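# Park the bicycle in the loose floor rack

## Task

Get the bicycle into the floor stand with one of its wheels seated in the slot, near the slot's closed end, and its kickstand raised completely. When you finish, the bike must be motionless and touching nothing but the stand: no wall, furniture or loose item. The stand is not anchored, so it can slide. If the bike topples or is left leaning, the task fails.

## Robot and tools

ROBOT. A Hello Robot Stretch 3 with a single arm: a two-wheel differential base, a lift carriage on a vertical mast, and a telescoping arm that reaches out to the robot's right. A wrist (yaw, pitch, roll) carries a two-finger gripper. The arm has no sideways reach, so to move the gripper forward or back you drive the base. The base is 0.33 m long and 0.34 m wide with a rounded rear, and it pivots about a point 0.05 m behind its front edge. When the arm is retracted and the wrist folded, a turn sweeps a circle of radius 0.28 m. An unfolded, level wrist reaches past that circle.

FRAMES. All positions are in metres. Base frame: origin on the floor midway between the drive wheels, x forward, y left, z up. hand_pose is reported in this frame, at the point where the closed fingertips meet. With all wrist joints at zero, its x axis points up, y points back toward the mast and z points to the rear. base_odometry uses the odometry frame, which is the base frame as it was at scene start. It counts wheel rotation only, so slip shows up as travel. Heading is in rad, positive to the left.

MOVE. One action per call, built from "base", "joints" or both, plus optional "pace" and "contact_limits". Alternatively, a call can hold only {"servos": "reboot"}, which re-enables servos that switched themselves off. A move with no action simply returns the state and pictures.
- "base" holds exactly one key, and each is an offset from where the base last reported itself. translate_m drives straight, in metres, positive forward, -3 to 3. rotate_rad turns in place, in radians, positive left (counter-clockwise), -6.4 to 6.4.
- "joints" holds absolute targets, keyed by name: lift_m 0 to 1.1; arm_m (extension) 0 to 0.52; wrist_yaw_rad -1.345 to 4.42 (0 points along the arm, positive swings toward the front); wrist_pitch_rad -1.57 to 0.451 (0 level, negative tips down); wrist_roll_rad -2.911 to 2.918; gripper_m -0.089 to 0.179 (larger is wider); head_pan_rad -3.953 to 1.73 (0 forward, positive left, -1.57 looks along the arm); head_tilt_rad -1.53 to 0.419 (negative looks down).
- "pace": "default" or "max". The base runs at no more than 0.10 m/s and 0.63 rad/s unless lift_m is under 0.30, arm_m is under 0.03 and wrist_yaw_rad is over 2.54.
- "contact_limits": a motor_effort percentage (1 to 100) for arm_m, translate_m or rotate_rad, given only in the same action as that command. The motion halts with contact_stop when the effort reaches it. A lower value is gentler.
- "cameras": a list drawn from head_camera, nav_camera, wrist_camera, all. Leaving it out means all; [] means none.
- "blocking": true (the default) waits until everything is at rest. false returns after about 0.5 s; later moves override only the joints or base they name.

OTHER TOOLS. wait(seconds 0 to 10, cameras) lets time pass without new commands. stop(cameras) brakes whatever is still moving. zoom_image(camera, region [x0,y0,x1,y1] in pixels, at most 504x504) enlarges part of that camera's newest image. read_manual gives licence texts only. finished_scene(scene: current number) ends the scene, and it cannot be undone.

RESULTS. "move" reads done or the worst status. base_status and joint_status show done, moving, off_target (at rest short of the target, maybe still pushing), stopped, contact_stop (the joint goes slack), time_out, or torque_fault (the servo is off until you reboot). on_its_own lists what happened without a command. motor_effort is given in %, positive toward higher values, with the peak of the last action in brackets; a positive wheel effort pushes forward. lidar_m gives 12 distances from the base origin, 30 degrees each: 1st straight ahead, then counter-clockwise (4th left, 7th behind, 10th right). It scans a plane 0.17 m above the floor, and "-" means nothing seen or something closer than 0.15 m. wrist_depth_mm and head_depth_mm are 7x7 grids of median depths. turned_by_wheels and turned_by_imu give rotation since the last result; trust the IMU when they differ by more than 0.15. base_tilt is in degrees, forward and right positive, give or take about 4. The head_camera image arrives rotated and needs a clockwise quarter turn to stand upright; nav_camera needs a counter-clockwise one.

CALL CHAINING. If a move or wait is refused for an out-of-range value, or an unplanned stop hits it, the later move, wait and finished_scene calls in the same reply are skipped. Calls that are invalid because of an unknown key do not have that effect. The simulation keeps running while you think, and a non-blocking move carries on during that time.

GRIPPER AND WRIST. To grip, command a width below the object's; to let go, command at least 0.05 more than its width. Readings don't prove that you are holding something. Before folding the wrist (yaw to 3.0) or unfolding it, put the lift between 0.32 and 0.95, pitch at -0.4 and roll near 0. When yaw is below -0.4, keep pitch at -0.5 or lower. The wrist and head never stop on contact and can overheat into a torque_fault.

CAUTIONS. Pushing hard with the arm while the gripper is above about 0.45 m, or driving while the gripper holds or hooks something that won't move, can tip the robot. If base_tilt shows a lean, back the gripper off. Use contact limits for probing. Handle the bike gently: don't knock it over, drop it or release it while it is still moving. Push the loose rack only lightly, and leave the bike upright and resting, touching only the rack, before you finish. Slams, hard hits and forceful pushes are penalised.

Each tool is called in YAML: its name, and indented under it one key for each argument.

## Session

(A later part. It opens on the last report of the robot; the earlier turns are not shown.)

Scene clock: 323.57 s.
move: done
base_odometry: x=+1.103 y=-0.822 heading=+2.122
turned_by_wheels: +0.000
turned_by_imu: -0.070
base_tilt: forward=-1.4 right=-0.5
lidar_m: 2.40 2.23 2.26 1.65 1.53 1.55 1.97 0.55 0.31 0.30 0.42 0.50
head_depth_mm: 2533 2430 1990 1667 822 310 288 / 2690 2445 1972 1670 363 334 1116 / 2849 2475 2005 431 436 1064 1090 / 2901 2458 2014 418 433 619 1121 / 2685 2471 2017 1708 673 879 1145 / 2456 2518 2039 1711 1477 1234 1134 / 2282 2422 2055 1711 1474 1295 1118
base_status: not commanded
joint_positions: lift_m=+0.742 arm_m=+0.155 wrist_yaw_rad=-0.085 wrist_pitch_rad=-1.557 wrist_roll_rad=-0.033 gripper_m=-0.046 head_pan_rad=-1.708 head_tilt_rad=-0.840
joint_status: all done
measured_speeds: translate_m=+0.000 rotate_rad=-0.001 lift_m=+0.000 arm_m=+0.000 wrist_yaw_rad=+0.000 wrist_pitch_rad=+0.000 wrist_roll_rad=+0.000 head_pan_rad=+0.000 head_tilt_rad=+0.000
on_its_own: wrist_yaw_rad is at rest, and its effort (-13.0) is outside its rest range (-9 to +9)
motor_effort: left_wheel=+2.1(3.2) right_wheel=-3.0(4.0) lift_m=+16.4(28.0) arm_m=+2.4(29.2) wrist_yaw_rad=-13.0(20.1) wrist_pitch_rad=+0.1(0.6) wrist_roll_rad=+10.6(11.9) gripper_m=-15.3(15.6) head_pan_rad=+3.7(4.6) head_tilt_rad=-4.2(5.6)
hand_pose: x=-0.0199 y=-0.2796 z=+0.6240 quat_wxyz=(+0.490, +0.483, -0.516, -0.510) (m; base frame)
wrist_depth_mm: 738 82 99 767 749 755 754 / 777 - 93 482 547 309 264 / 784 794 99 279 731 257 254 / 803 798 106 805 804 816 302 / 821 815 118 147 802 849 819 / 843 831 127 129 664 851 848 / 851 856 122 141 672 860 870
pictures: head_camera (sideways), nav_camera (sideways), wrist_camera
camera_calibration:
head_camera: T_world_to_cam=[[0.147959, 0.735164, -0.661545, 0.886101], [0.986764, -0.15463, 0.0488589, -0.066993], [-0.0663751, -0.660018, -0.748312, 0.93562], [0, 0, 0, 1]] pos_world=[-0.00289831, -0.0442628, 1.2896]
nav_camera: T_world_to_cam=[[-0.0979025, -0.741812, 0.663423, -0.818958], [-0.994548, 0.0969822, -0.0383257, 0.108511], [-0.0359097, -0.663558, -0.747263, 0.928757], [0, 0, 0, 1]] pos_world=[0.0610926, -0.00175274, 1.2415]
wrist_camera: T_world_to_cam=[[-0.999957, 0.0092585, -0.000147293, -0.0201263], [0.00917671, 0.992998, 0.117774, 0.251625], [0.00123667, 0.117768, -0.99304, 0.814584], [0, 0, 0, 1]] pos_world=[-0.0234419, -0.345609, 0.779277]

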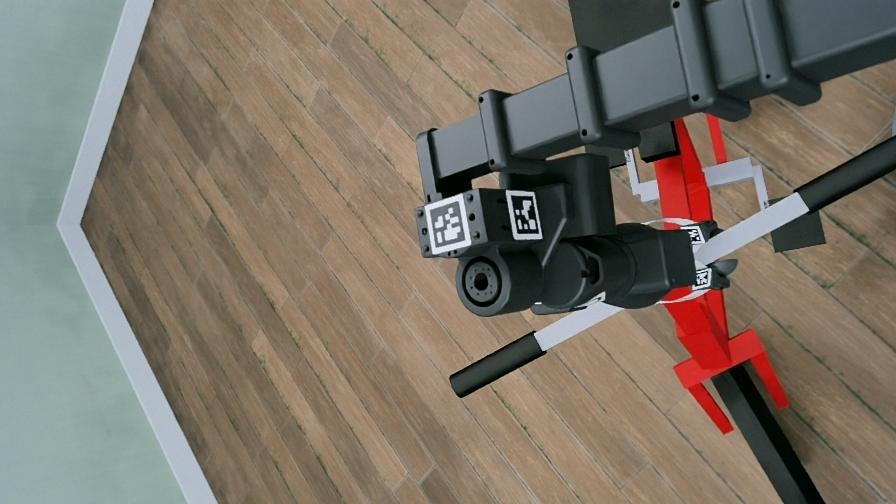

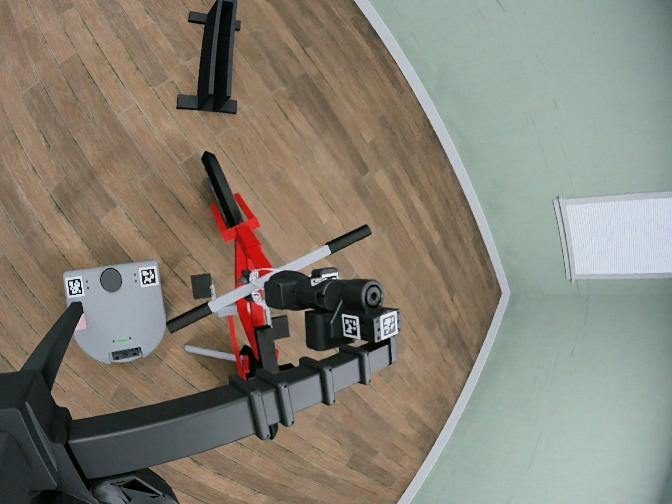

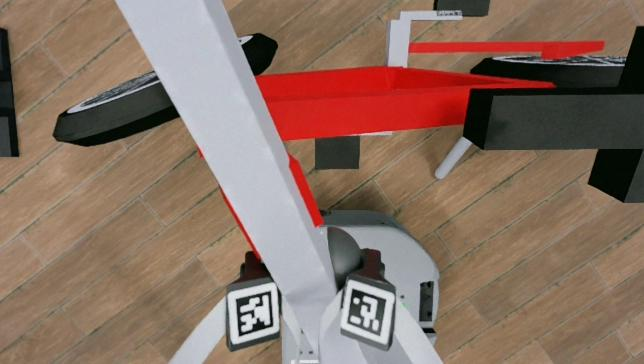

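move:
  joints: {"arm_m": 0.195, "lift_m": 0.75}
  contact_limits: {"arm_m": 60}
  cameras: ["head_camera", "wrist_camera"]

Scene clock: 329.27 s.
move: contact_stop
base_odometry: x=+1.103 y=-0.822 heading=+2.122
turned_by_wheels: +0.000
turned_by_imu: -0.017
base_tilt: forward=-1.4 right=-0.5
lidar_m: 2.42 2.23 2.26 1.66 1.53 1.55 1.93 0.62 0.30 0.29 0.44 0.55
head_depth_mm: 2489 2431 1984 1668 818 306 288 / 2663 2437 1994 1570 353 340 1118 / 2837 2486 1994 428 1367 1089 1086 / 2951 2471 2025 436 490 648 1126 / 2695 2495 2033 720 1402 917 1148 / 2510 2556 2028 1704 1466 979 1151 / 2289 2458 2056 1714 1477 1296 1140
base_status: not commanded
joint_positions: lift_m=+0.755 arm_m=+0.195 wrist_yaw_rad=-0.090 wrist_pitch_rad=-1.557 wrist_roll_rad=-0.018 gripper_m=-0.046 head_pan_rad=-1.708 head_tilt_rad=-0.840
joint_status: lift_m contact_stop (moved +0.013 of +0.008); the others done
measured_speeds: translate_m=+0.000 rotate_rad=+0.000 lift_m=+0.001 arm_m=+0.000 wrist_yaw_rad=+0.000 wrist_pitch_rad=+0.000 wrist_roll_rad=+0.000 head_pan_rad=+0.000 head_tilt_rad=+0.000
on_its_own: lift_m is slack since a contact_stop (your +0.750 is given up)
motor_effort: left_wheel=+0.4(3.3) right_wheel=+1.4(3.1) lift_m=+25.1(43.5) arm_m=+19.4(28.1) wrist_yaw_rad=-8.8(13.8) wrist_pitch_rad=+0.2(0.6) wrist_roll_rad=+5.5(10.6) gripper_m=-15.4(16.1) head_pan_rad=+3.4(4.5) head_tilt_rad=-4.2(4.9)
contact_limits: arm_m 60 (drawing in: default 34, maximum 55; extending or still: default 43, maximum 70)
hand_pose: x=-0.0198 y=-0.3194 z=+0.6370 quat_wxyz=(+0.485, +0.478, -0.521, -0.515) (m; base frame)
wrist_depth_mm: 772 781 92 774 748 766 764 / 774 770 98 786 568 571 279 / 782 794 103 281 308 261 261 / 808 837 112 635 817 806 809 / 818 842 816 127 834 838 859 / 845 841 127 130 694 863 877 / 864 862 121 130 124 874 886
pictures: head_camera (sideways), wrist_camera
camera_calibration:
head_camera: T_world_to_cam=[[0.147956, 0.735166, -0.661544, 0.8861], [0.986764, -0.154625, 0.0488588, -0.066993], [-0.0663722, -0.660017, -0.748313, 0.935621], [0, 0, 0, 1]] pos_world=[-0.00289812, -0.0442629, 1.2896]
wrist_camera: T_world_to_cam=[[-0.999576, 0.0291234, -0.000359947, -0.0131537], [0.0288772, 0.992584, 0.118081, 0.289724], [0.00379619, 0.11802, -0.993004, 0.832202], [0, 0, 0, 1]] pos_world=[-0.0246738, -0.385409, 0.792165]

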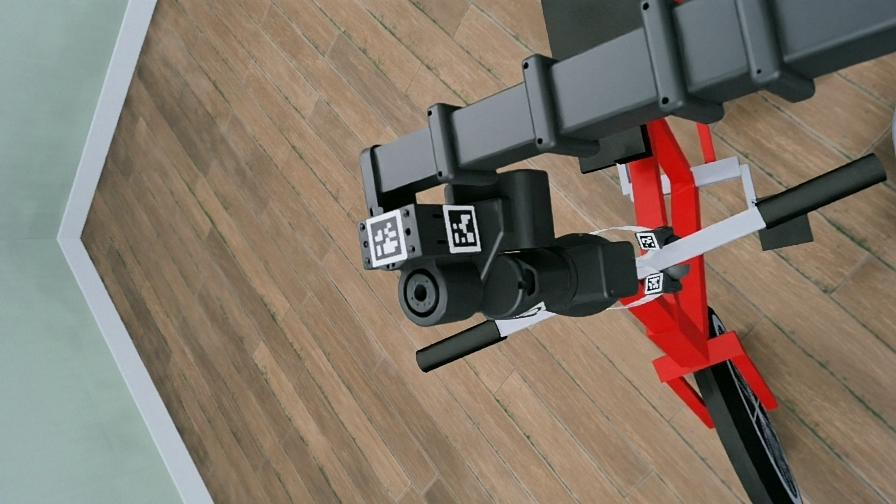

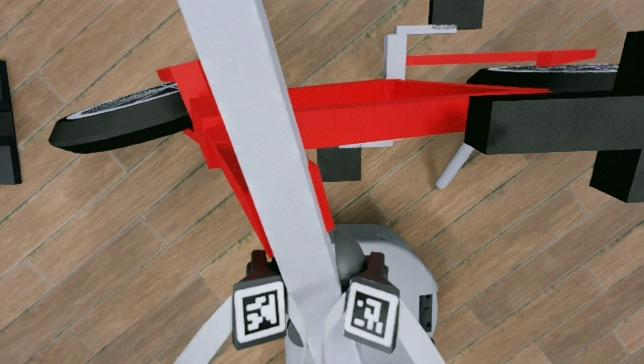

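move:
  joints: {"arm_m": 0.23}
  contact_limits: {"arm_m": 60}
  cameras: ["wrist_camera", "head_camera"]

Scene clock: 345.53 s.
move: done
base_odometry: x=+1.103 y=-0.822 heading=+2.122
turned_by_wheels: +0.000
turned_by_imu: -0.002
base_tilt: forward=-1.4 right=-0.5
lidar_m: 2.42 2.23 2.26 1.66 1.53 1.55 1.93 0.63 0.31 0.30 0.47 2.23
head_depth_mm: 2492 2473 1992 1660 823 299 - / 2691 2456 1986 403 345 970 1122 / 2865 2482 1946 429 1402 1068 1106 / 2949 2474 1968 465 662 1037 1125 / 2720 2487 1994 488 1383 992 1147 / 2503 2529 2030 1704 1477 961 1161 / 2299 2438 2028 1714 1476 1293 1141
base_status: not commanded
joint_positions: lift_m=+0.763 arm_m=+0.230 wrist_yaw_rad=-0.090 wrist_pitch_rad=-1.557 wrist_roll_rad=-0.018 gripper_m=-0.046 head_pan_rad=-1.708 head_tilt_rad=-0.840
joint_status: all done
measured_speeds: all 0
on_its_own: lift_m is slack since a contact_stop (your +0.750 is given up)
motor_effort: left_wheel=+0.7(1.3) right_wheel=+1.4(1.6) lift_m=+25.2(26.4) arm_m=+19.3(27.8) wrist_yaw_rad=-7.6(9.5) wrist_pitch_rad=+0.3(0.7) wrist_roll_rad=+5.6(6.0) gripper_m=-15.5(16.1) head_pan_rad=+4.0(4.1) head_tilt_rad=-4.1(5.1)
contact_limits: arm_m 60 (drawing in: default 34, maximum 55; extending or still: default 43, maximum 70)
hand_pose: x=-0.0198 y=-0.3545 z=+0.6451 quat_wxyz=(+0.485, +0.478, -0.521, -0.515) (m; base frame)
wrist_depth_mm: 760 767 98 794 767 786 774 / 785 795 101 783 787 794 288 / 817 472 108 286 315 264 262 / 807 810 116 608 836 839 306 / 852 848 820 136 855 842 874 / 852 837 127 130 703 904 868 / 845 870 124 129 702 921 908
pictures: head_camera (sideways), wrist_camera
camera_calibration:
head_camera: T_world_to_cam=[[0.147956, 0.735165, -0.661544, 0.8861], [0.986764, -0.154626, 0.0488588, -0.066993], [-0.0663725, -0.660017, -0.748313, 0.935621], [0, 0, 0, 1]] pos_world=[-0.00289814, -0.0442629, 1.2896]
wrist_camera: T_world_to_cam=[[-0.999575, 0.0291376, -0.000342969, -0.0121421], [0.0288943, 0.992616, 0.117806, 0.323732], [0.00377301, 0.117746, -0.993037, 0.844392], [0, 0, 0, 1]] pos_world=[-0.0246769, -0.420412, 0.800371]

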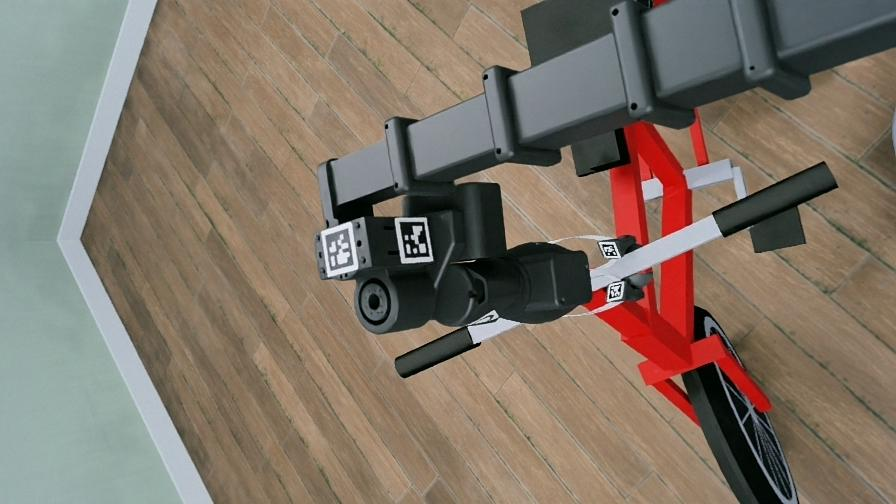

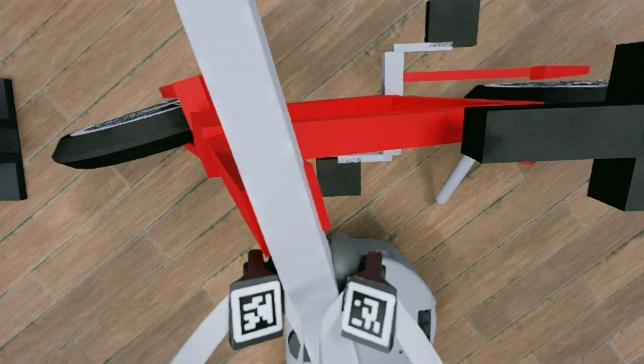

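move:
  joints: {"arm_m": 0.265}
  contact_limits: {"arm_m": 60}
  cameras: ["wrist_camera"]

move:
  joints: {"arm_m": 0.29, "wrist_yaw_rad": -0.15}
  contact_limits: {"arm_m": 60}
  cameras: ["wrist_camera"]

Scene clock: 350.40 s.
move: done
base_odometry: x=+1.103 y=-0.822 heading=+2.122
turned_by_wheels: +0.000
turned_by_imu: +0.000
base_tilt: forward=-1.4 right=-0.5
lidar_m: 2.43 2.23 2.26 1.66 1.53 1.55 1.93 0.65 0.51 0.47 0.47 2.24
head_depth_mm: 2493 2424 1972 1651 336 292 - / 2654 2453 2008 394 336 1093 1117 / 2830 2455 477 436 1368 1089 1126 / 2932 2474 472 490 844 1220 1125 / 2718 2495 1972 528 803 1118 1143 / 2501 2518 2022 1707 1462 990 1150 / 2282 2446 2035 1721 1478 1292 1143
base_status: not commanded
joint_positions: lift_m=+0.769 arm_m=+0.265 wrist_yaw_rad=-0.090 wrist_pitch_rad=-1.557 wrist_roll_rad=-0.018 gripper_m=-0.046 head_pan_rad=-1.708 head_tilt_rad=-0.840
joint_status: all done
measured_speeds: all 0
on_its_own: lift_m is slack since a contact_stop (your +0.750 is given up)
motor_effort: left_wheel=+0.6(1.2) right_wheel=+1.2(1.5) lift_m=+25.6(26.2) arm_m=+19.0(25.6) wrist_yaw_rad=-8.3(10.0) wrist_pitch_rad=+0.0(0.5) wrist_roll_rad=+5.7(6.0) gripper_m=-14.8(16.7) head_pan_rad=+3.7(4.5) head_tilt_rad=-4.8(5.2)
contact_limits: arm_m 60 (drawing in: default 34, maximum 55; extending or still: default 43, maximum 70)
hand_pose: x=-0.0198 y=-0.3895 z=+0.6516 quat_wxyz=(+0.485, +0.478, -0.521, -0.515) (m; base frame)
wrist_depth_mm: 771 776 102 774 777 783 785 / 785 785 106 772 807 796 428 / 799 810 112 295 323 267 266 / 825 859 118 622 829 849 290 / 847 852 820 138 879 847 872 / 858 878 127 131 770 875 889 / 889 900 122 135 712 897 895
pictures: wrist_camera
camera_calibration:
wrist_camera: T_world_to_cam=[[-0.999575, 0.0291589, -0.00032712, -0.0111262], [0.0289183, 0.992646, 0.117548, 0.357949], [0.00375227, 0.117488, -0.993067, 0.854823], [0, 0, 0, 1]] pos_world=[-0.0246803, -0.455424, 0.806817]

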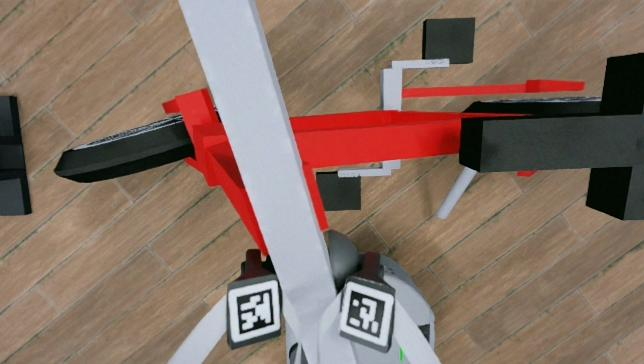

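Scene clock: 351.53 s.
move: done
base_odometry: x=+1.103 y=-0.822 heading=+2.122
turned_by_wheels: +0.000
turned_by_imu: +0.000
base_tilt: forward=-1.3 right=-0.5
lidar_m: 2.43 2.23 2.26 1.67 1.53 1.54 1.94 0.65 0.51 0.48 0.48 2.24
head_depth_mm: 2469 2426 1974 1665 331 293 - / 2687 2455 1982 373 332 1215 1122 / 2825 2462 457 447 1186 1096 1138 / 2938 2486 485 546 871 1042 1141 / 2736 2503 506 543 834 1141 1148 / 2478 2533 2037 1698 1463 992 1145 / 2281 2426 2043 1722 1483 1033 1134
base_status: not commanded
joint_positions: lift_m=+0.773 arm_m=+0.290 wrist_yaw_rad=-0.137 wrist_pitch_rad=-1.556 wrist_roll_rad=-0.018 gripper_m=-0.046 head_pan_rad=-1.708 head_tilt_rad=-0.840
joint_status: all done
measured_speeds: all 0
on_its_own: lift_m is slack since a contact_stop (your +0.750 is given up); wrist_yaw_rad is at rest, and its effort (-10.3) is outside its rest range (-9 to +9)
motor_effort: left_wheel=+0.7(1.3) right_wheel=+1.3(1.5) lift_m=+25.6(26.6) arm_m=+17.9(24.4) wrist_yaw_rad=-10.3(13.3) wrist_pitch_rad=+0.2(0.4) wrist_roll_rad=+5.9(6.0) gripper_m=-16.1(16.1) head_pan_rad=+3.5(4.4) head_tilt_rad=-4.4(4.8)
contact_limits: arm_m 60 (drawing in: default 34, maximum 55; extending or still: default 43, maximum 70)
hand_pose: x=-0.0188 y=-0.4147 z=+0.6552 quat_wxyz=(+0.473, +0.466, -0.532, -0.526) (m; base frame)
wrist_depth_mm: 794 794 105 786 802 812 814 / 795 803 110 797 801 810 291 / 796 797 115 473 324 266 266 / 834 827 120 295 839 864 293 / 845 841 831 150 852 877 850 / 861 826 127 131 813 878 876 / 890 892 122 137 719 934 912
pictures: wrist_camera
camera_calibration:
wrist_camera: T_world_to_cam=[[-0.997124, 0.0757862, -0.000314775, 0.00992646], [0.0752258, 0.990237, 0.117349, 0.38246], [0.00920515, 0.116988, -0.993091, 0.861322], [0, 0, 0, 1]] pos_world=[-0.0268016, -0.480243, 0.810492]

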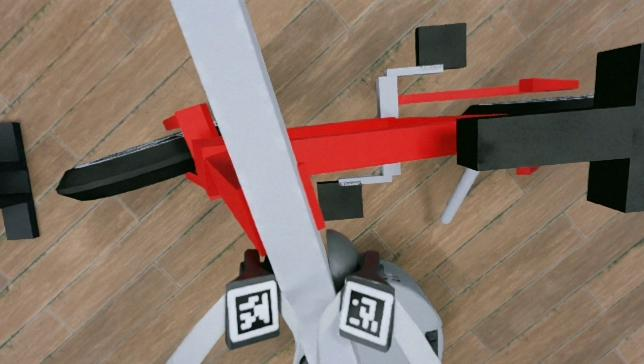

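move:
  base: {"rotate_rad": 0.08}
  cameras: ["wrist_camera"]

move:
  joints: {"arm_m": 0.32, "wrist_yaw_rad": -0.22, "head_pan_rad": -0.75, "head_tilt_rad": -0.75}
  contact_limits: {"arm_m": 60}

Scene clock: 355.40 s.
move: done
base_odometry: x=+1.103 y=-0.822 heading=+2.202
turned_by_wheels: +0.080
turned_by_imu: +0.077
base_tilt: forward=-1.4 right=-0.5
lidar_m: 2.36 2.23 2.27 1.62 1.53 1.57 2.06 0.61 0.48 0.49 0.49 2.26
head_depth_mm: 2563 2407 1982 1663 330 292 - / 2826 2447 1982 373 331 1211 1114 / 2955 2445 457 446 1379 1124 1143 / 2802 2478 485 545 862 1032 1129 / 2569 2514 503 545 836 1163 1143 / 2343 2479 2052 1701 1459 1006 1149 / 2180 2388 2066 1725 1479 1038 1154
base_status: done
joint_positions: lift_m=+0.774 arm_m=+0.290 wrist_yaw_rad=-0.140 wrist_pitch_rad=-1.556 wrist_roll_rad=-0.020 gripper_m=-0.046 head_pan_rad=-1.708 head_tilt_rad=-0.840
joint_status: not commanded
measured_speeds: translate_m=+0.000 rotate_rad=+0.002 lift_m=+0.000 arm_m=+0.000 wrist_yaw_rad=+0.000 wrist_pitch_rad=+0.000 wrist_roll_rad=+0.000 head_pan_rad=+0.000 head_tilt_rad=+0.000
on_its_own: lift_m is slack since a contact_stop (your +0.750 is given up)
motor_effort: left_wheel=-2.6(10.1) right_wheel=+3.5(15.5) lift_m=+26.0(27.0) arm_m=+6.3(11.0) wrist_yaw_rad=-8.8(12.6) wrist_pitch_rad=+0.1(0.3) wrist_roll_rad=+6.2(7.1) gripper_m=-14.6(15.9) head_pan_rad=+3.6(4.4) head_tilt_rad=-3.9(5.1)
contact_limits: arm_m 60 (drawing in: default 34, maximum 55; extending or still: default 43, maximum 70)
hand_pose: x=-0.0188 y=-0.4148 z=+0.6563 quat_wxyz=(+0.473, +0.465, -0.532, -0.526) (m; base frame)
wrist_depth_mm: 779 791 106 790 794 787 804 / 783 768 109 811 794 815 804 / 808 815 116 302 569 282 269 / 837 816 129 292 830 293 278 / 835 839 840 146 871 908 881 / 860 880 127 131 815 863 875 / 888 901 124 130 706 907 925
pictures: wrist_camera
camera_calibration:
wrist_camera: T_world_to_cam=[[-0.997024, 0.0770866, -0.000280246, 0.0105014], [0.076523, 0.990162, 0.117148, 0.382518], [0.00930802, 0.116778, -0.993114, 0.862305], [0, 0, 0, 1]] pos_world=[-0.0268277, -0.480262, 0.811559]

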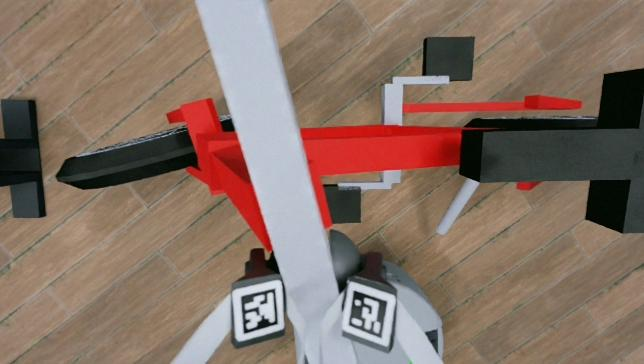

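Scene clock: 356.60 s.
move: done
base_odometry: x=+1.103 y=-0.822 heading=+2.202
turned_by_wheels: +0.000
turned_by_imu: +0.000
base_tilt: forward=-1.3 right=-0.5
lidar_m: 2.36 2.23 2.27 1.61 1.53 1.57 2.06 0.62 0.48 0.49 0.49 2.27
head_depth_mm: 1896 2160 2216 1800 1518 954 1100 / 1954 2196 2264 1806 1531 1014 1140 / 1972 2223 2242 1832 1542 1143 1165 / 2015 2291 2260 1836 1534 1341 1167 / 2058 2333 2261 1830 1454 1330 1176 / 2093 2389 2285 1855 1510 1342 1174 / 2109 2435 2312 1875 1576 1349 1179
base_status: not commanded
joint_positions: lift_m=+0.777 arm_m=+0.320 wrist_yaw_rad=-0.205 wrist_pitch_rad=-1.556 wrist_roll_rad=-0.023 gripper_m=-0.046 head_pan_rad=-0.758 head_tilt_rad=-0.754
joint_status: all done
measured_speeds: all 0
on_its_own: lift_m is slack since a contact_stop (your +0.750 is given up); wrist_yaw_rad is at rest, and its effort (-12.8) is outside its rest range (-9 to +9)
motor_effort: left_wheel=-0.5(2.3) right_wheel=+1.3(2.0) lift_m=+25.9(26.8) arm_m=+16.2(24.1) wrist_yaw_rad=-12.8(14.6) wrist_pitch_rad=+0.0(0.4) wrist_roll_rad=+7.4(7.5) gripper_m=-15.5(16.1) head_pan_rad=+4.3(6.2) head_tilt_rad=+1.9(4.8)
contact_limits: arm_m 60 (drawing in: default 34, maximum 55; extending or still: default 43, maximum 70)
hand_pose: x=-0.0175 y=-0.4450 z=+0.6588 quat_wxyz=(+0.456, +0.448, -0.546, -0.541) (m; base frame)
wrist_depth_mm: 769 761 113 781 772 811 809 / 801 815 115 772 827 807 295 / 829 820 118 832 599 269 270 / 812 807 123 293 856 680 277 / 851 845 151 149 879 888 861 / 880 900 128 131 801 886 900 / 857 848 122 138 722 916 914
pictures: head_camera (sideways), nav_camera (sideways), wrist_camera
camera_calibration:
head_camera: T_world_to_cam=[[-0.468149, 0.507315, -0.723511, 0.97061], [0.697211, 0.7151, 0.0502859, -0.0670901], [0.542894, -0.480899, -0.688479, 0.854087], [0, 0, 0, 1]] pos_world=[0.037487, -0.033699, 1.29364]
nav_camera: T_world_to_cam=[[0.502585, -0.470381, 0.725362, -0.903337], [-0.655693, -0.754225, -0.034785, 0.101838], [0.563448, -0.458132, -0.687489, 0.847362], [0, 0, 0, 1]] pos_world=[0.0433335, 0.0401005, 1.24134]
wrist_camera: T_world_to_cam=[[-0.990279, 0.139095, -0.000232406, 0.0418169], [0.138112, 0.983476, 0.117042, 0.410236], [0.0165086, 0.115873, -0.993127, 0.868032], [0, 0, 0, 1]] pos_world=[-0.0295783, -0.509855, 0.814061]

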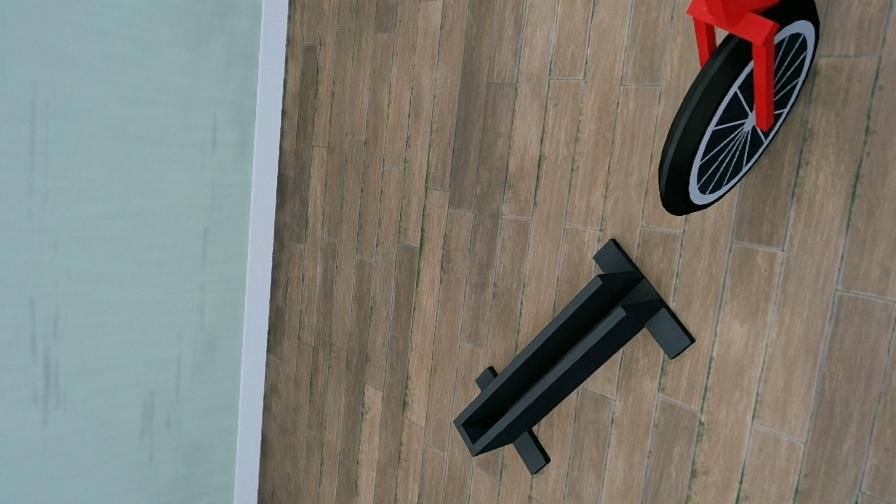

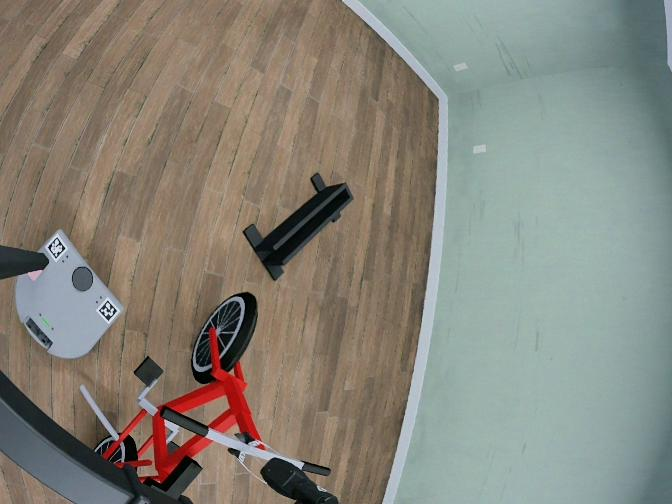

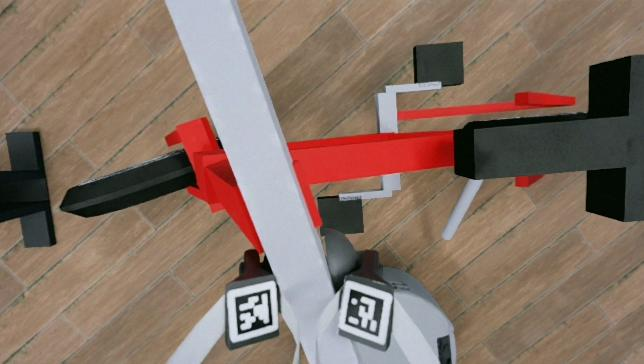

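zoom_image:
  camera: "head_camera"
  region: [440, 0, 840, 480]

zoom_image:
  camera: "wrist_camera"
  region: [0, 20, 320, 260]

Scaled by 1.050 from the camera's 896x504 image, which has a finer 1280x720 frame.

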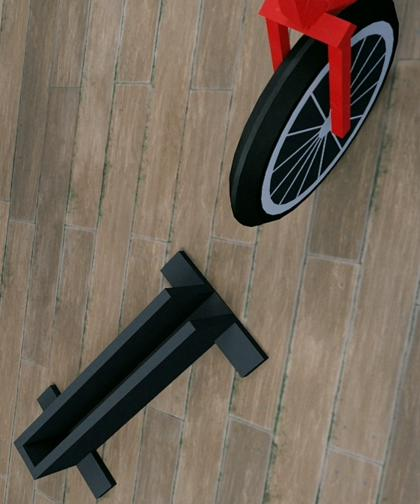

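Scaled by 1.575.

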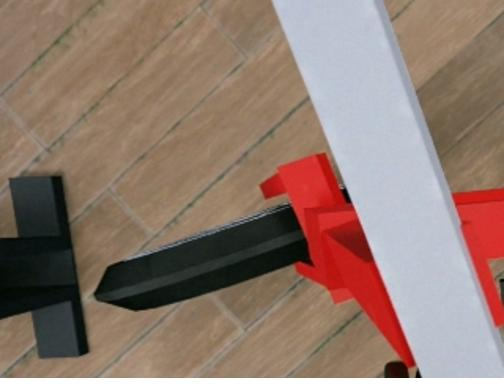

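move:
  joints: {"head_pan_rad": -1.2, "head_tilt_rad": -0.75}
  cameras: ["head_camera"]

zoom_image:
  camera: "head_camera"
  region: [400, 0, 896, 504]

Scene clock: 384.53 s.
move: done
base_odometry: x=+1.103 y=-0.822 heading=+2.202
turned_by_wheels: +0.000
turned_by_imu: +0.000
base_tilt: forward=-1.4 right=-0.4
lidar_m: 2.36 2.23 2.27 1.62 1.53 1.57 2.06 0.62 0.48 0.49 0.49 2.26
head_depth_mm: 2185 2523 2236 529 599 809 981 / 2144 2412 2225 1818 1532 945 1168 / 2091 2377 2260 1838 1538 976 1168 / 2033 2291 2270 1831 1547 1047 1166 / 1986 2228 2291 1850 1546 1144 1173 / 1921 2194 2306 1848 1562 1342 1180 / 1889 2123 2315 1882 1577 1286 1191
base_status: not commanded
joint_positions: lift_m=+0.777 arm_m=+0.320 wrist_yaw_rad=-0.205 wrist_pitch_rad=-1.556 wrist_roll_rad=-0.023 gripper_m=-0.046 head_pan_rad=-1.192 head_tilt_rad=-0.754
joint_status: all done
measured_speeds: all 0
on_its_own: lift_m is slack since a contact_stop (your +0.750 is given up); wrist_yaw_rad is at rest, and its effort (-13.4) is outside its rest range (-9 to +9)
motor_effort: left_wheel=-0.8(1.4) right_wheel=+1.4(1.5) lift_m=+26.1(26.7) arm_m=+9.9(11.8) wrist_yaw_rad=-13.4(13.9) wrist_pitch_rad=+0.0(0.2) wrist_roll_rad=+7.1(7.5) gripper_m=-15.2(16.0) head_pan_rad=-3.7(5.9) head_tilt_rad=+2.5(3.0)
contact_limits: arm_m 60 (drawing in: default 34, maximum 55; extending or still: default 43, maximum 70)
hand_pose: x=-0.0175 y=-0.4450 z=+0.6588 quat_wxyz=(+0.456, +0.448, -0.546, -0.541) (m; base frame)
wrist_depth_mm: 794 795 113 790 797 810 816 / 814 788 114 796 796 823 295 / 809 822 118 833 617 270 271 / 814 807 123 295 861 696 277 / 843 879 151 149 871 876 863 / 859 870 128 131 812 885 888 / 868 883 121 138 716 928 931
pictures: head_camera (sideways)
camera_calibration:
head_camera: T_world_to_cam=[[-0.211829, 0.657008, -0.723512, 0.969047], [0.933053, 0.356206, 0.0502859, -0.0685287], [0.290757, -0.664423, -0.688478, 0.855625], [0, 0, 0, 1]] pos_world=[0.0204339, -0.0437642, 1.29364]

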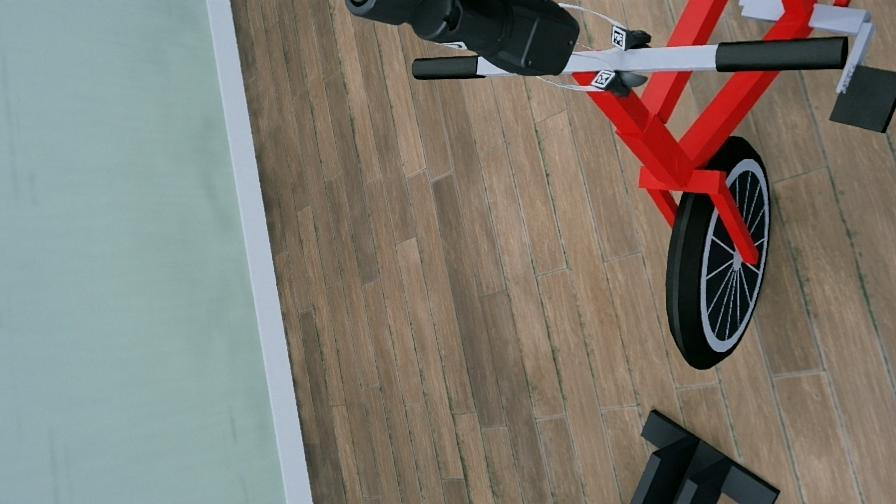

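Scaled by 1.000.

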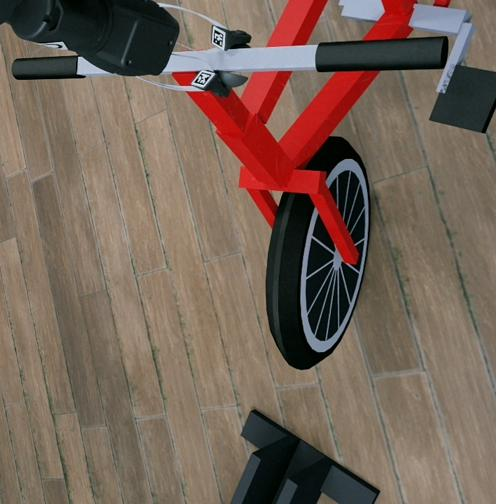

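zoom_image:
  camera: "head_camera"
  region: [560, 0, 896, 280]

move:
  joints: {"head_pan_rad": -1.9, "head_tilt_rad": -0.85}
  cameras: ["head_camera", "nav_camera", "wrist_camera"]

zoom_image:
  camera: "wrist_camera"
  region: [300, 20, 644, 300]

Scaled by 1.500 from the camera's 896x504 image, which has a finer 1280x720 frame.

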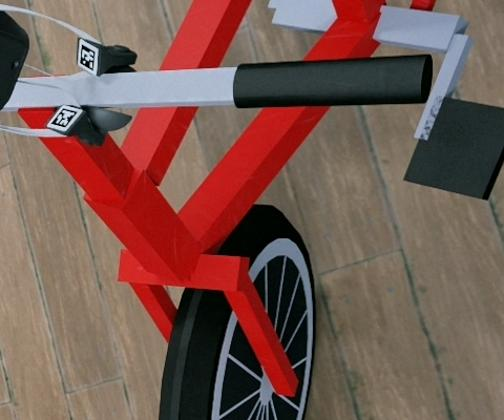

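Scene clock: 406.27 s.
move: done
base_odometry: x=+1.103 y=-0.822 heading=+2.202
turned_by_wheels: +0.000
turned_by_imu: +0.000
base_tilt: forward=-1.4 right=-0.5
lidar_m: 2.36 2.23 2.27 1.61 1.53 1.57 2.06 0.62 0.48 0.49 0.49 2.27
head_depth_mm: 2379 2428 1984 1673 1136 1283 - / 2515 2461 1984 1681 321 291 1105 / 2690 2467 2001 906 321 1232 1144 / 2847 2518 2001 385 1028 1067 1130 / 2927 2518 485 1665 1417 1238 1144 / 2726 2529 496 541 819 1031 1151 / 2444 2517 1944 1656 1480 960 1126
base_status: not commanded
joint_positions: lift_m=+0.777 arm_m=+0.320 wrist_yaw_rad=-0.205 wrist_pitch_rad=-1.556 wrist_roll_rad=-0.023 gripper_m=-0.046 head_pan_rad=-1.892 head_tilt_rad=-0.839
joint_status: all done
measured_speeds: all 0
on_its_own: lift_m is slack since a contact_stop (your +0.750 is given up); wrist_yaw_rad is at rest, and its effort (-13.0) is outside its rest range (-9 to +9)
motor_effort: left_wheel=-1.2(1.3) right_wheel=+1.3(1.5) lift_m=+26.0(26.6) arm_m=+3.5(5.6) wrist_yaw_rad=-13.0(13.8) wrist_pitch_rad=+0.1(0.4) wrist_roll_rad=+7.3(7.5) gripper_m=-15.2(16.0) head_pan_rad=-3.6(5.7) head_tilt_rad=-4.9(7.2)
contact_limits: arm_m 60 (drawing in: default 34, maximum 55; extending or still: default 43, maximum 70)
hand_pose: x=-0.0175 y=-0.4450 z=+0.6588 quat_wxyz=(+0.456, +0.448, -0.546, -0.541) (m; base frame)
wrist_depth_mm: 766 790 112 782 804 817 785 / 802 795 114 802 822 792 295 / 835 818 118 837 620 271 272 / 827 829 123 296 834 694 277 / 871 860 150 149 857 885 905 / 860 871 127 131 787 889 896 / 914 883 122 138 710 906 920
pictures: head_camera (sideways), nav_camera (sideways), wrist_camera
camera_calibration:
head_camera: T_world_to_cam=[[0.279764, 0.694703, -0.662661, 0.886751], [0.941788, -0.332635, 0.0488867, -0.066755], [-0.186463, -0.637763, -0.747322, 0.935065], [0, 0, 0, 1]] pos_world=[-0.010857, -0.0418841, 1.28967]
nav_camera: T_world_to_cam=[[-0.23177, -0.710402, 0.664538, -0.819595], [-0.959991, 0.277403, -0.0382668, 0.108223], [-0.15716, -0.64682, -0.746274, 0.928211], [0, 0, 0, 1]] pos_world=[0.0598134, -0.0118785, 1.24149]
wrist_camera: T_world_to_cam=[[-0.990279, 0.139095, -0.000232402, 0.0418166], [0.138112, 0.983477, 0.117042, 0.410236], [0.0165085, 0.115872, -0.993127, 0.868034], [0, 0, 0, 1]] pos_world=[-0.0295783, -0.509855, 0.814062]

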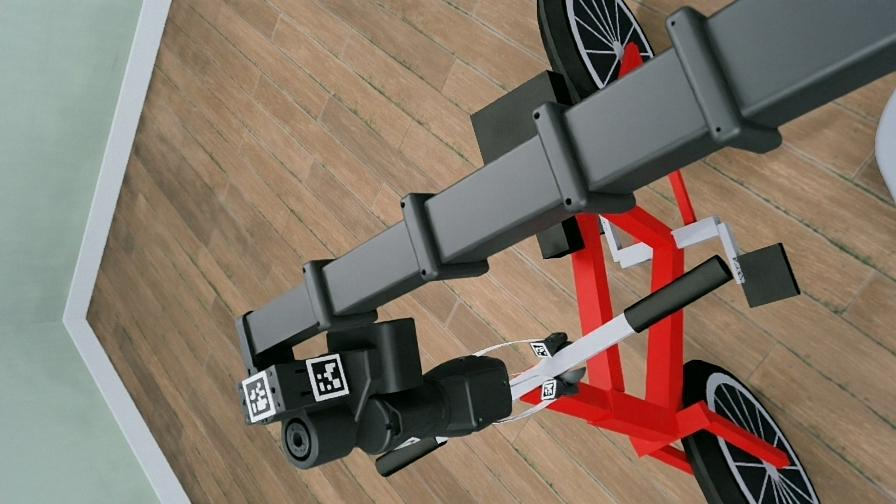

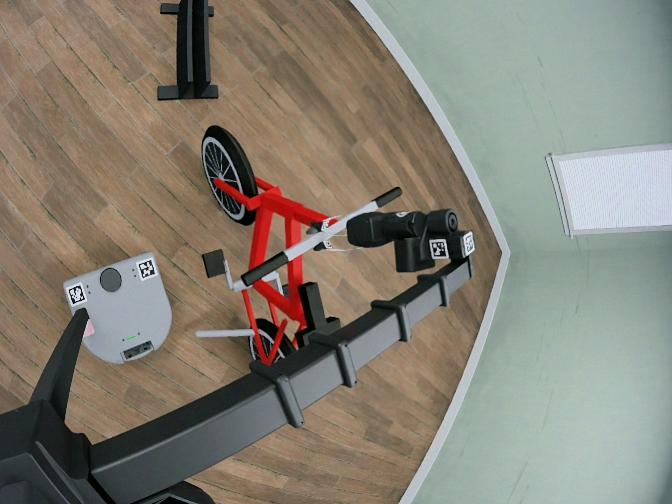

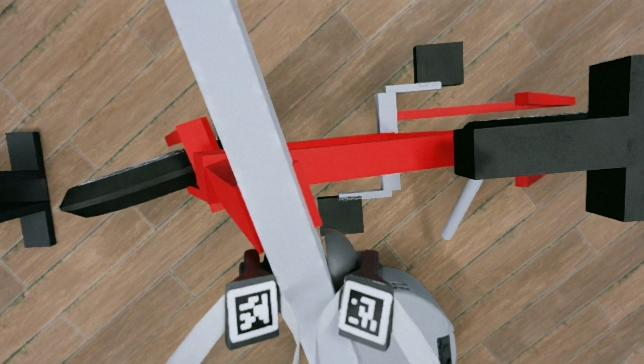

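Scaled by 1.465.

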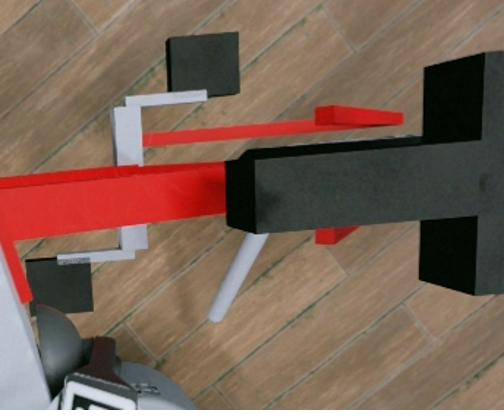

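move:
  joints: {"wrist_yaw_rad": -0.38, "head_pan_rad": -0.75, "head_tilt_rad": -0.75}
  base: {"translate_m": 0.04}

zoom_image:
  camera: "head_camera"
  region: [440, 0, 840, 480]

zoom_image:
  camera: "wrist_camera"
  region: [0, 20, 320, 260]

Scene clock: 421.27 s.
move: done
base_odometry: x=+1.079 y=-0.789 heading=+2.202
turned_by_wheels: +0.000
turned_by_imu: +0.000
base_tilt: forward=-1.3 right=-0.5
lidar_m: 2.32 2.20 2.24 1.63 1.56 1.59 2.09 0.62 0.48 0.48 0.49 2.24
head_depth_mm: 1883 2121 2218 1804 1525 955 1102 / 1937 2173 2228 1822 1526 992 1141 / 1978 2213 2259 1835 1531 1163 1165 / 1975 2243 2292 1834 1539 1319 1172 / 2027 2297 2273 1856 1457 1336 1179 / 2057 2368 2320 1860 1503 1346 1181 / 2108 2404 2302 1877 1565 1355 1186
base_status: done
joint_positions: lift_m=+0.779 arm_m=+0.320 wrist_yaw_rad=-0.367 wrist_pitch_rad=-1.556 wrist_roll_rad=-0.027 gripper_m=-0.046 head_pan_rad=-0.758 head_tilt_rad=-0.754
joint_status: all done
measured_speeds: all 0
on_its_own: lift_m is slack since a contact_stop (your +0.750 is given up); wrist_yaw_rad is at rest, and its effort (-11.0) is outside its rest range (-9 to +9)
motor_effort: left_wheel=+1.2(5.9) right_wheel=+2.9(10.0) lift_m=+26.1(26.6) arm_m=-3.7(3.7) wrist_yaw_rad=-11.0(17.2) wrist_pitch_rad=+0.3(0.4) wrist_roll_rad=+8.7(9.0) gripper_m=-15.6(16.0) head_pan_rad=+3.7(8.4) head_tilt_rad=+1.8(5.1)
contact_limits: arm_m 60 (drawing in: default 34, maximum 55; extending or still: default 43, maximum 70)
hand_pose: x=-0.0143 y=-0.4459 z=+0.6607 quat_wxyz=(+0.412, +0.404, -0.580, -0.575) (m; base frame)
wrist_depth_mm: 807 791 775 797 781 783 269 / 830 800 118 812 787 543 266 / 804 833 120 818 321 269 274 / 847 828 125 303 847 845 873 / 818 849 151 149 891 885 892 / 880 841 128 132 733 885 896 / 886 901 122 137 123 904 928
pictures: head_camera (sideways), nav_camera (sideways), wrist_camera
camera_calibration:
head_camera: T_world_to_cam=[[-0.468041, 0.507205, -0.723657, 0.970799], [0.697197, 0.715113, 0.0502889, -0.067094], [0.543004, -0.480995, -0.688325, 0.853887], [0, 0, 0, 1]] pos_world=[0.0374885, -0.0336999, 1.29365]
nav_camera: T_world_to_cam=[[0.502477, -0.470272, 0.725508, -0.903526], [-0.655682, -0.754236, -0.034776, 0.101827], [0.563558, -0.458228, -0.687335, 0.847162], [0, 0, 0, 1]] pos_world=[0.0433425, 0.040092, 1.24134]
wrist_camera: T_world_to_cam=[[-0.956304, 0.292374, -0.000168335, 0.11386], [0.290346, 0.94974, 0.117022, 0.397609], [0.0343739, 0.111859, -0.993129, 0.868449], [0, 0, 0, 1]] pos_world=[-0.036411, -0.508059, 0.815973]

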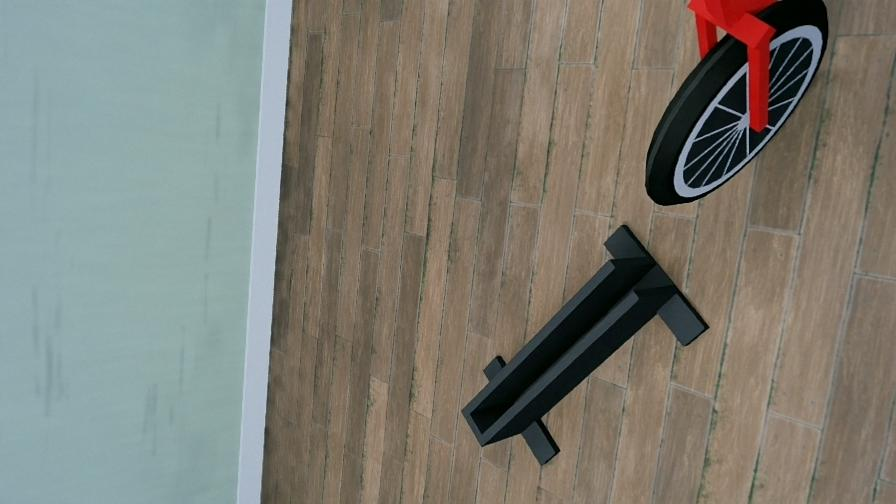

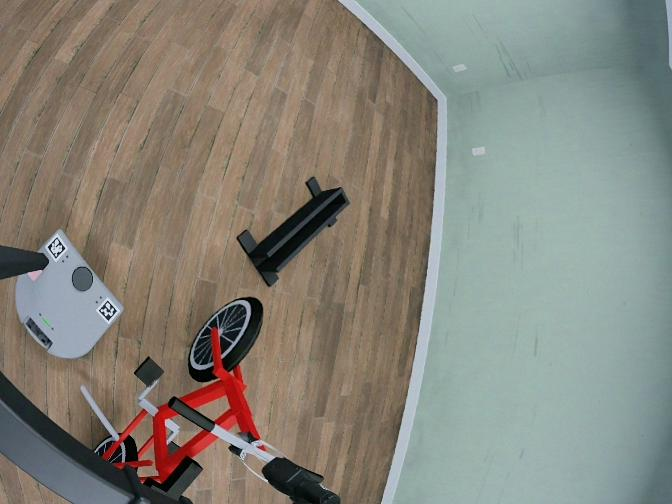

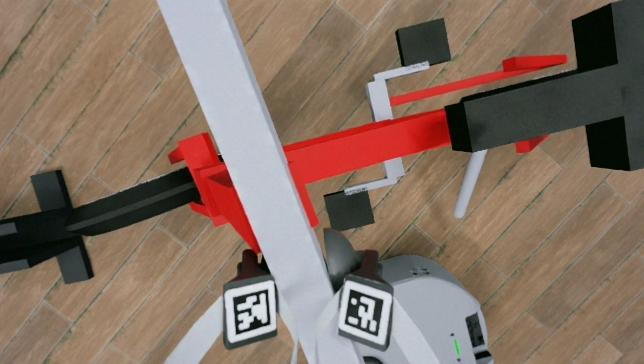

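Scaled by 1.050 from the camera's 896x504 image, which has a finer 1280x720 frame.

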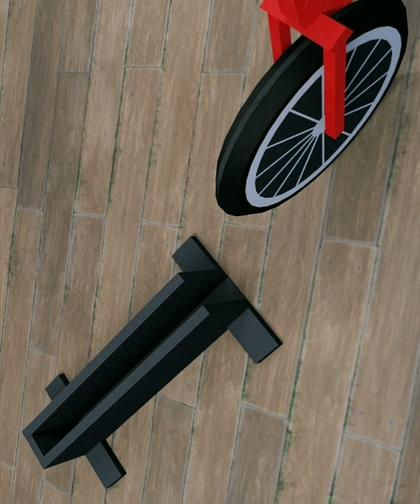

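Scaled by 1.575.

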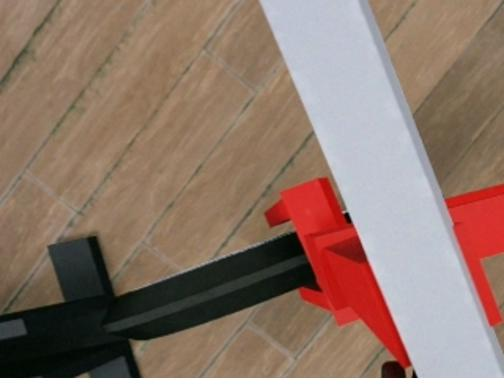

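move:
  joints: {"wrist_yaw_rad": -0.43}
  base: {"translate_m": 0.05}

zoom_image:
  camera: "head_camera"
  region: [440, 0, 840, 480]

zoom_image:
  camera: "wrist_camera"
  region: [0, 20, 320, 260]

Scene clock: 425.90 s.
move: done
base_odometry: x=+1.050 y=-0.749 heading=+2.202
turned_by_wheels: +0.000
turned_by_imu: +0.001
base_tilt: forward=-1.3 right=-0.5
lidar_m: 2.27 2.16 2.20 1.67 1.58 1.62 2.12 0.62 0.48 0.47 0.49 2.22
head_depth_mm: 1856 2100 2236 1812 1526 958 1101 / 1902 2158 2250 1814 1534 1013 1135 / 1935 2207 2245 1824 1533 1189 1162 / 1977 2212 2256 1832 1546 1334 1166 / 2012 2282 2255 1848 1452 1329 1174 / 2020 2299 2283 1867 1509 1353 1181 / 2083 2379 2339 1875 1566 1358 1184
base_status: done
joint_positions: lift_m=+0.780 arm_m=+0.320 wrist_yaw_rad=-0.418 wrist_pitch_rad=-1.556 wrist_roll_rad=-0.027 gripper_m=-0.046 head_pan_rad=-0.758 head_tilt_rad=-0.754
joint_status: all done
measured_speeds: all 0
on_its_own: lift_m is slack since a contact_stop (your +0.750 is given up)
motor_effort: left_wheel=+2.2(5.3) right_wheel=-0.4(9.3) lift_m=+26.2(26.8) arm_m=-11.6(11.6) wrist_yaw_rad=-9.2(16.8) wrist_pitch_rad=+0.0(0.4) wrist_roll_rad=+8.9(9.0) gripper_m=-15.3(15.8) head_pan_rad=+4.1(4.7) head_tilt_rad=+2.0(2.5)
contact_limits: arm_m 60 (drawing in: default 34, maximum 55; extending or still: default 43, maximum 70)
hand_pose: x=-0.0133 y=-0.4463 z=+0.6617 quat_wxyz=(+0.398, +0.389, -0.590, -0.585) (m; base frame)
wrist_depth_mm: 786 782 782 805 789 809 266 / 801 795 121 808 797 266 266 / 803 820 122 818 327 271 292 / 848 847 126 304 853 878 866 / 853 853 152 150 881 854 896 / 872 861 129 132 738 886 881 / 878 897 122 137 715 928 899
pictures: head_camera (sideways), nav_camera (sideways), wrist_camera
camera_calibration:
head_camera: T_world_to_cam=[[-0.468054, 0.507104, -0.72372, 0.970882], [0.697109, 0.715199, 0.0502902, -0.0670952], [0.543107, -0.480973, -0.688258, 0.8538], [0, 0, 0, 1]] pos_world=[0.0374931, -0.0336967, 1.29366]
nav_camera: T_world_to_cam=[[0.502485, -0.470166, 0.725571, -0.903608], [-0.65559, -0.754316, -0.0347721, 0.101821], [0.563658, -0.458204, -0.687269, 0.847075], [0, 0, 0, 1]] pos_world=[0.0433417, 0.0400926, 1.24134]
wrist_camera: T_world_to_cam=[[-0.939938, 0.341345, -0.000166938, 0.136978], [0.338982, 0.933489, 0.116999, 0.390997], [0.0400927, 0.109915, -0.993132, 0.868668], [0, 0, 0, 1]] pos_world=[-0.0386171, -0.507228, 0.816979]

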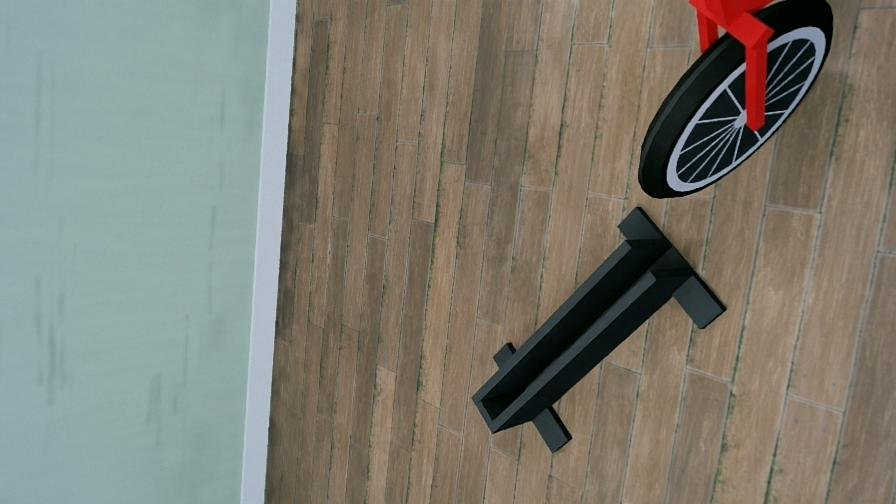

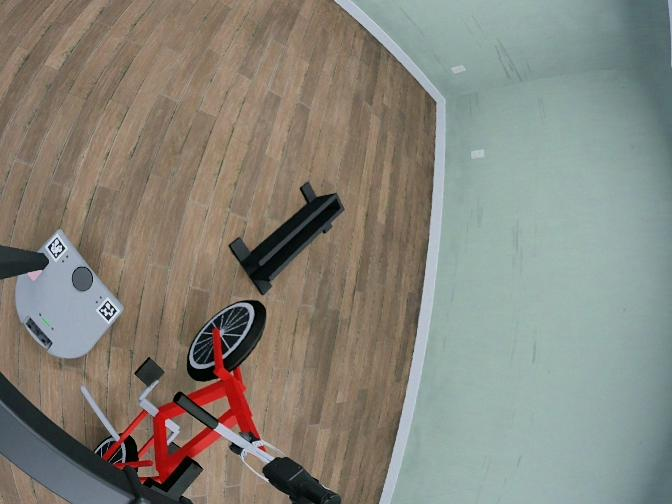

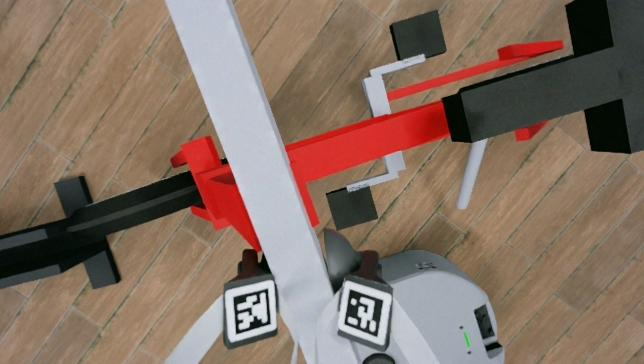

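Scaled by 1.050 from the camera's 896x504 image, which has a finer 1280x720 frame.

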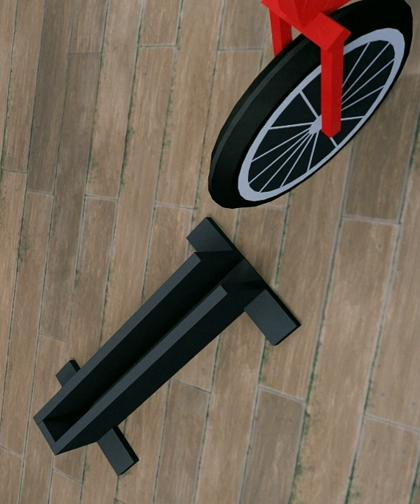

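Scaled by 1.575.

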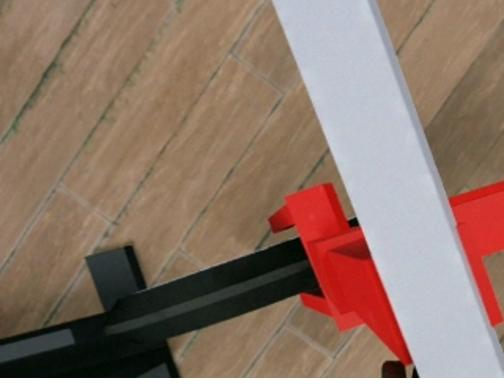

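zoom_image:
  camera: "wrist_camera"
  region: [0, 160, 160, 300]

zoom_image:
  camera: "head_camera"
  region: [600, 100, 800, 340]

Scaled by 3.150.

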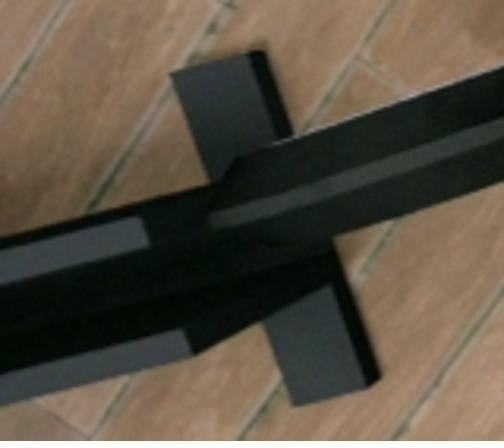

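Scaled by 2.100 from the camera's 896x504 image, which has a finer 1280x720 frame.

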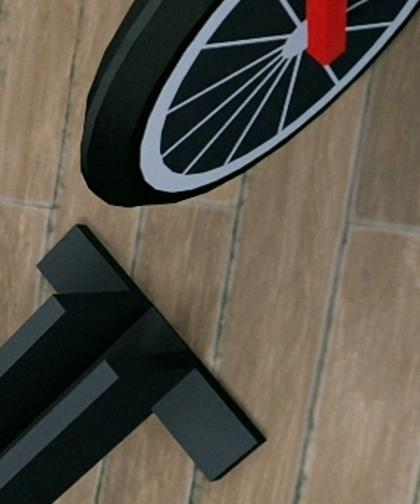

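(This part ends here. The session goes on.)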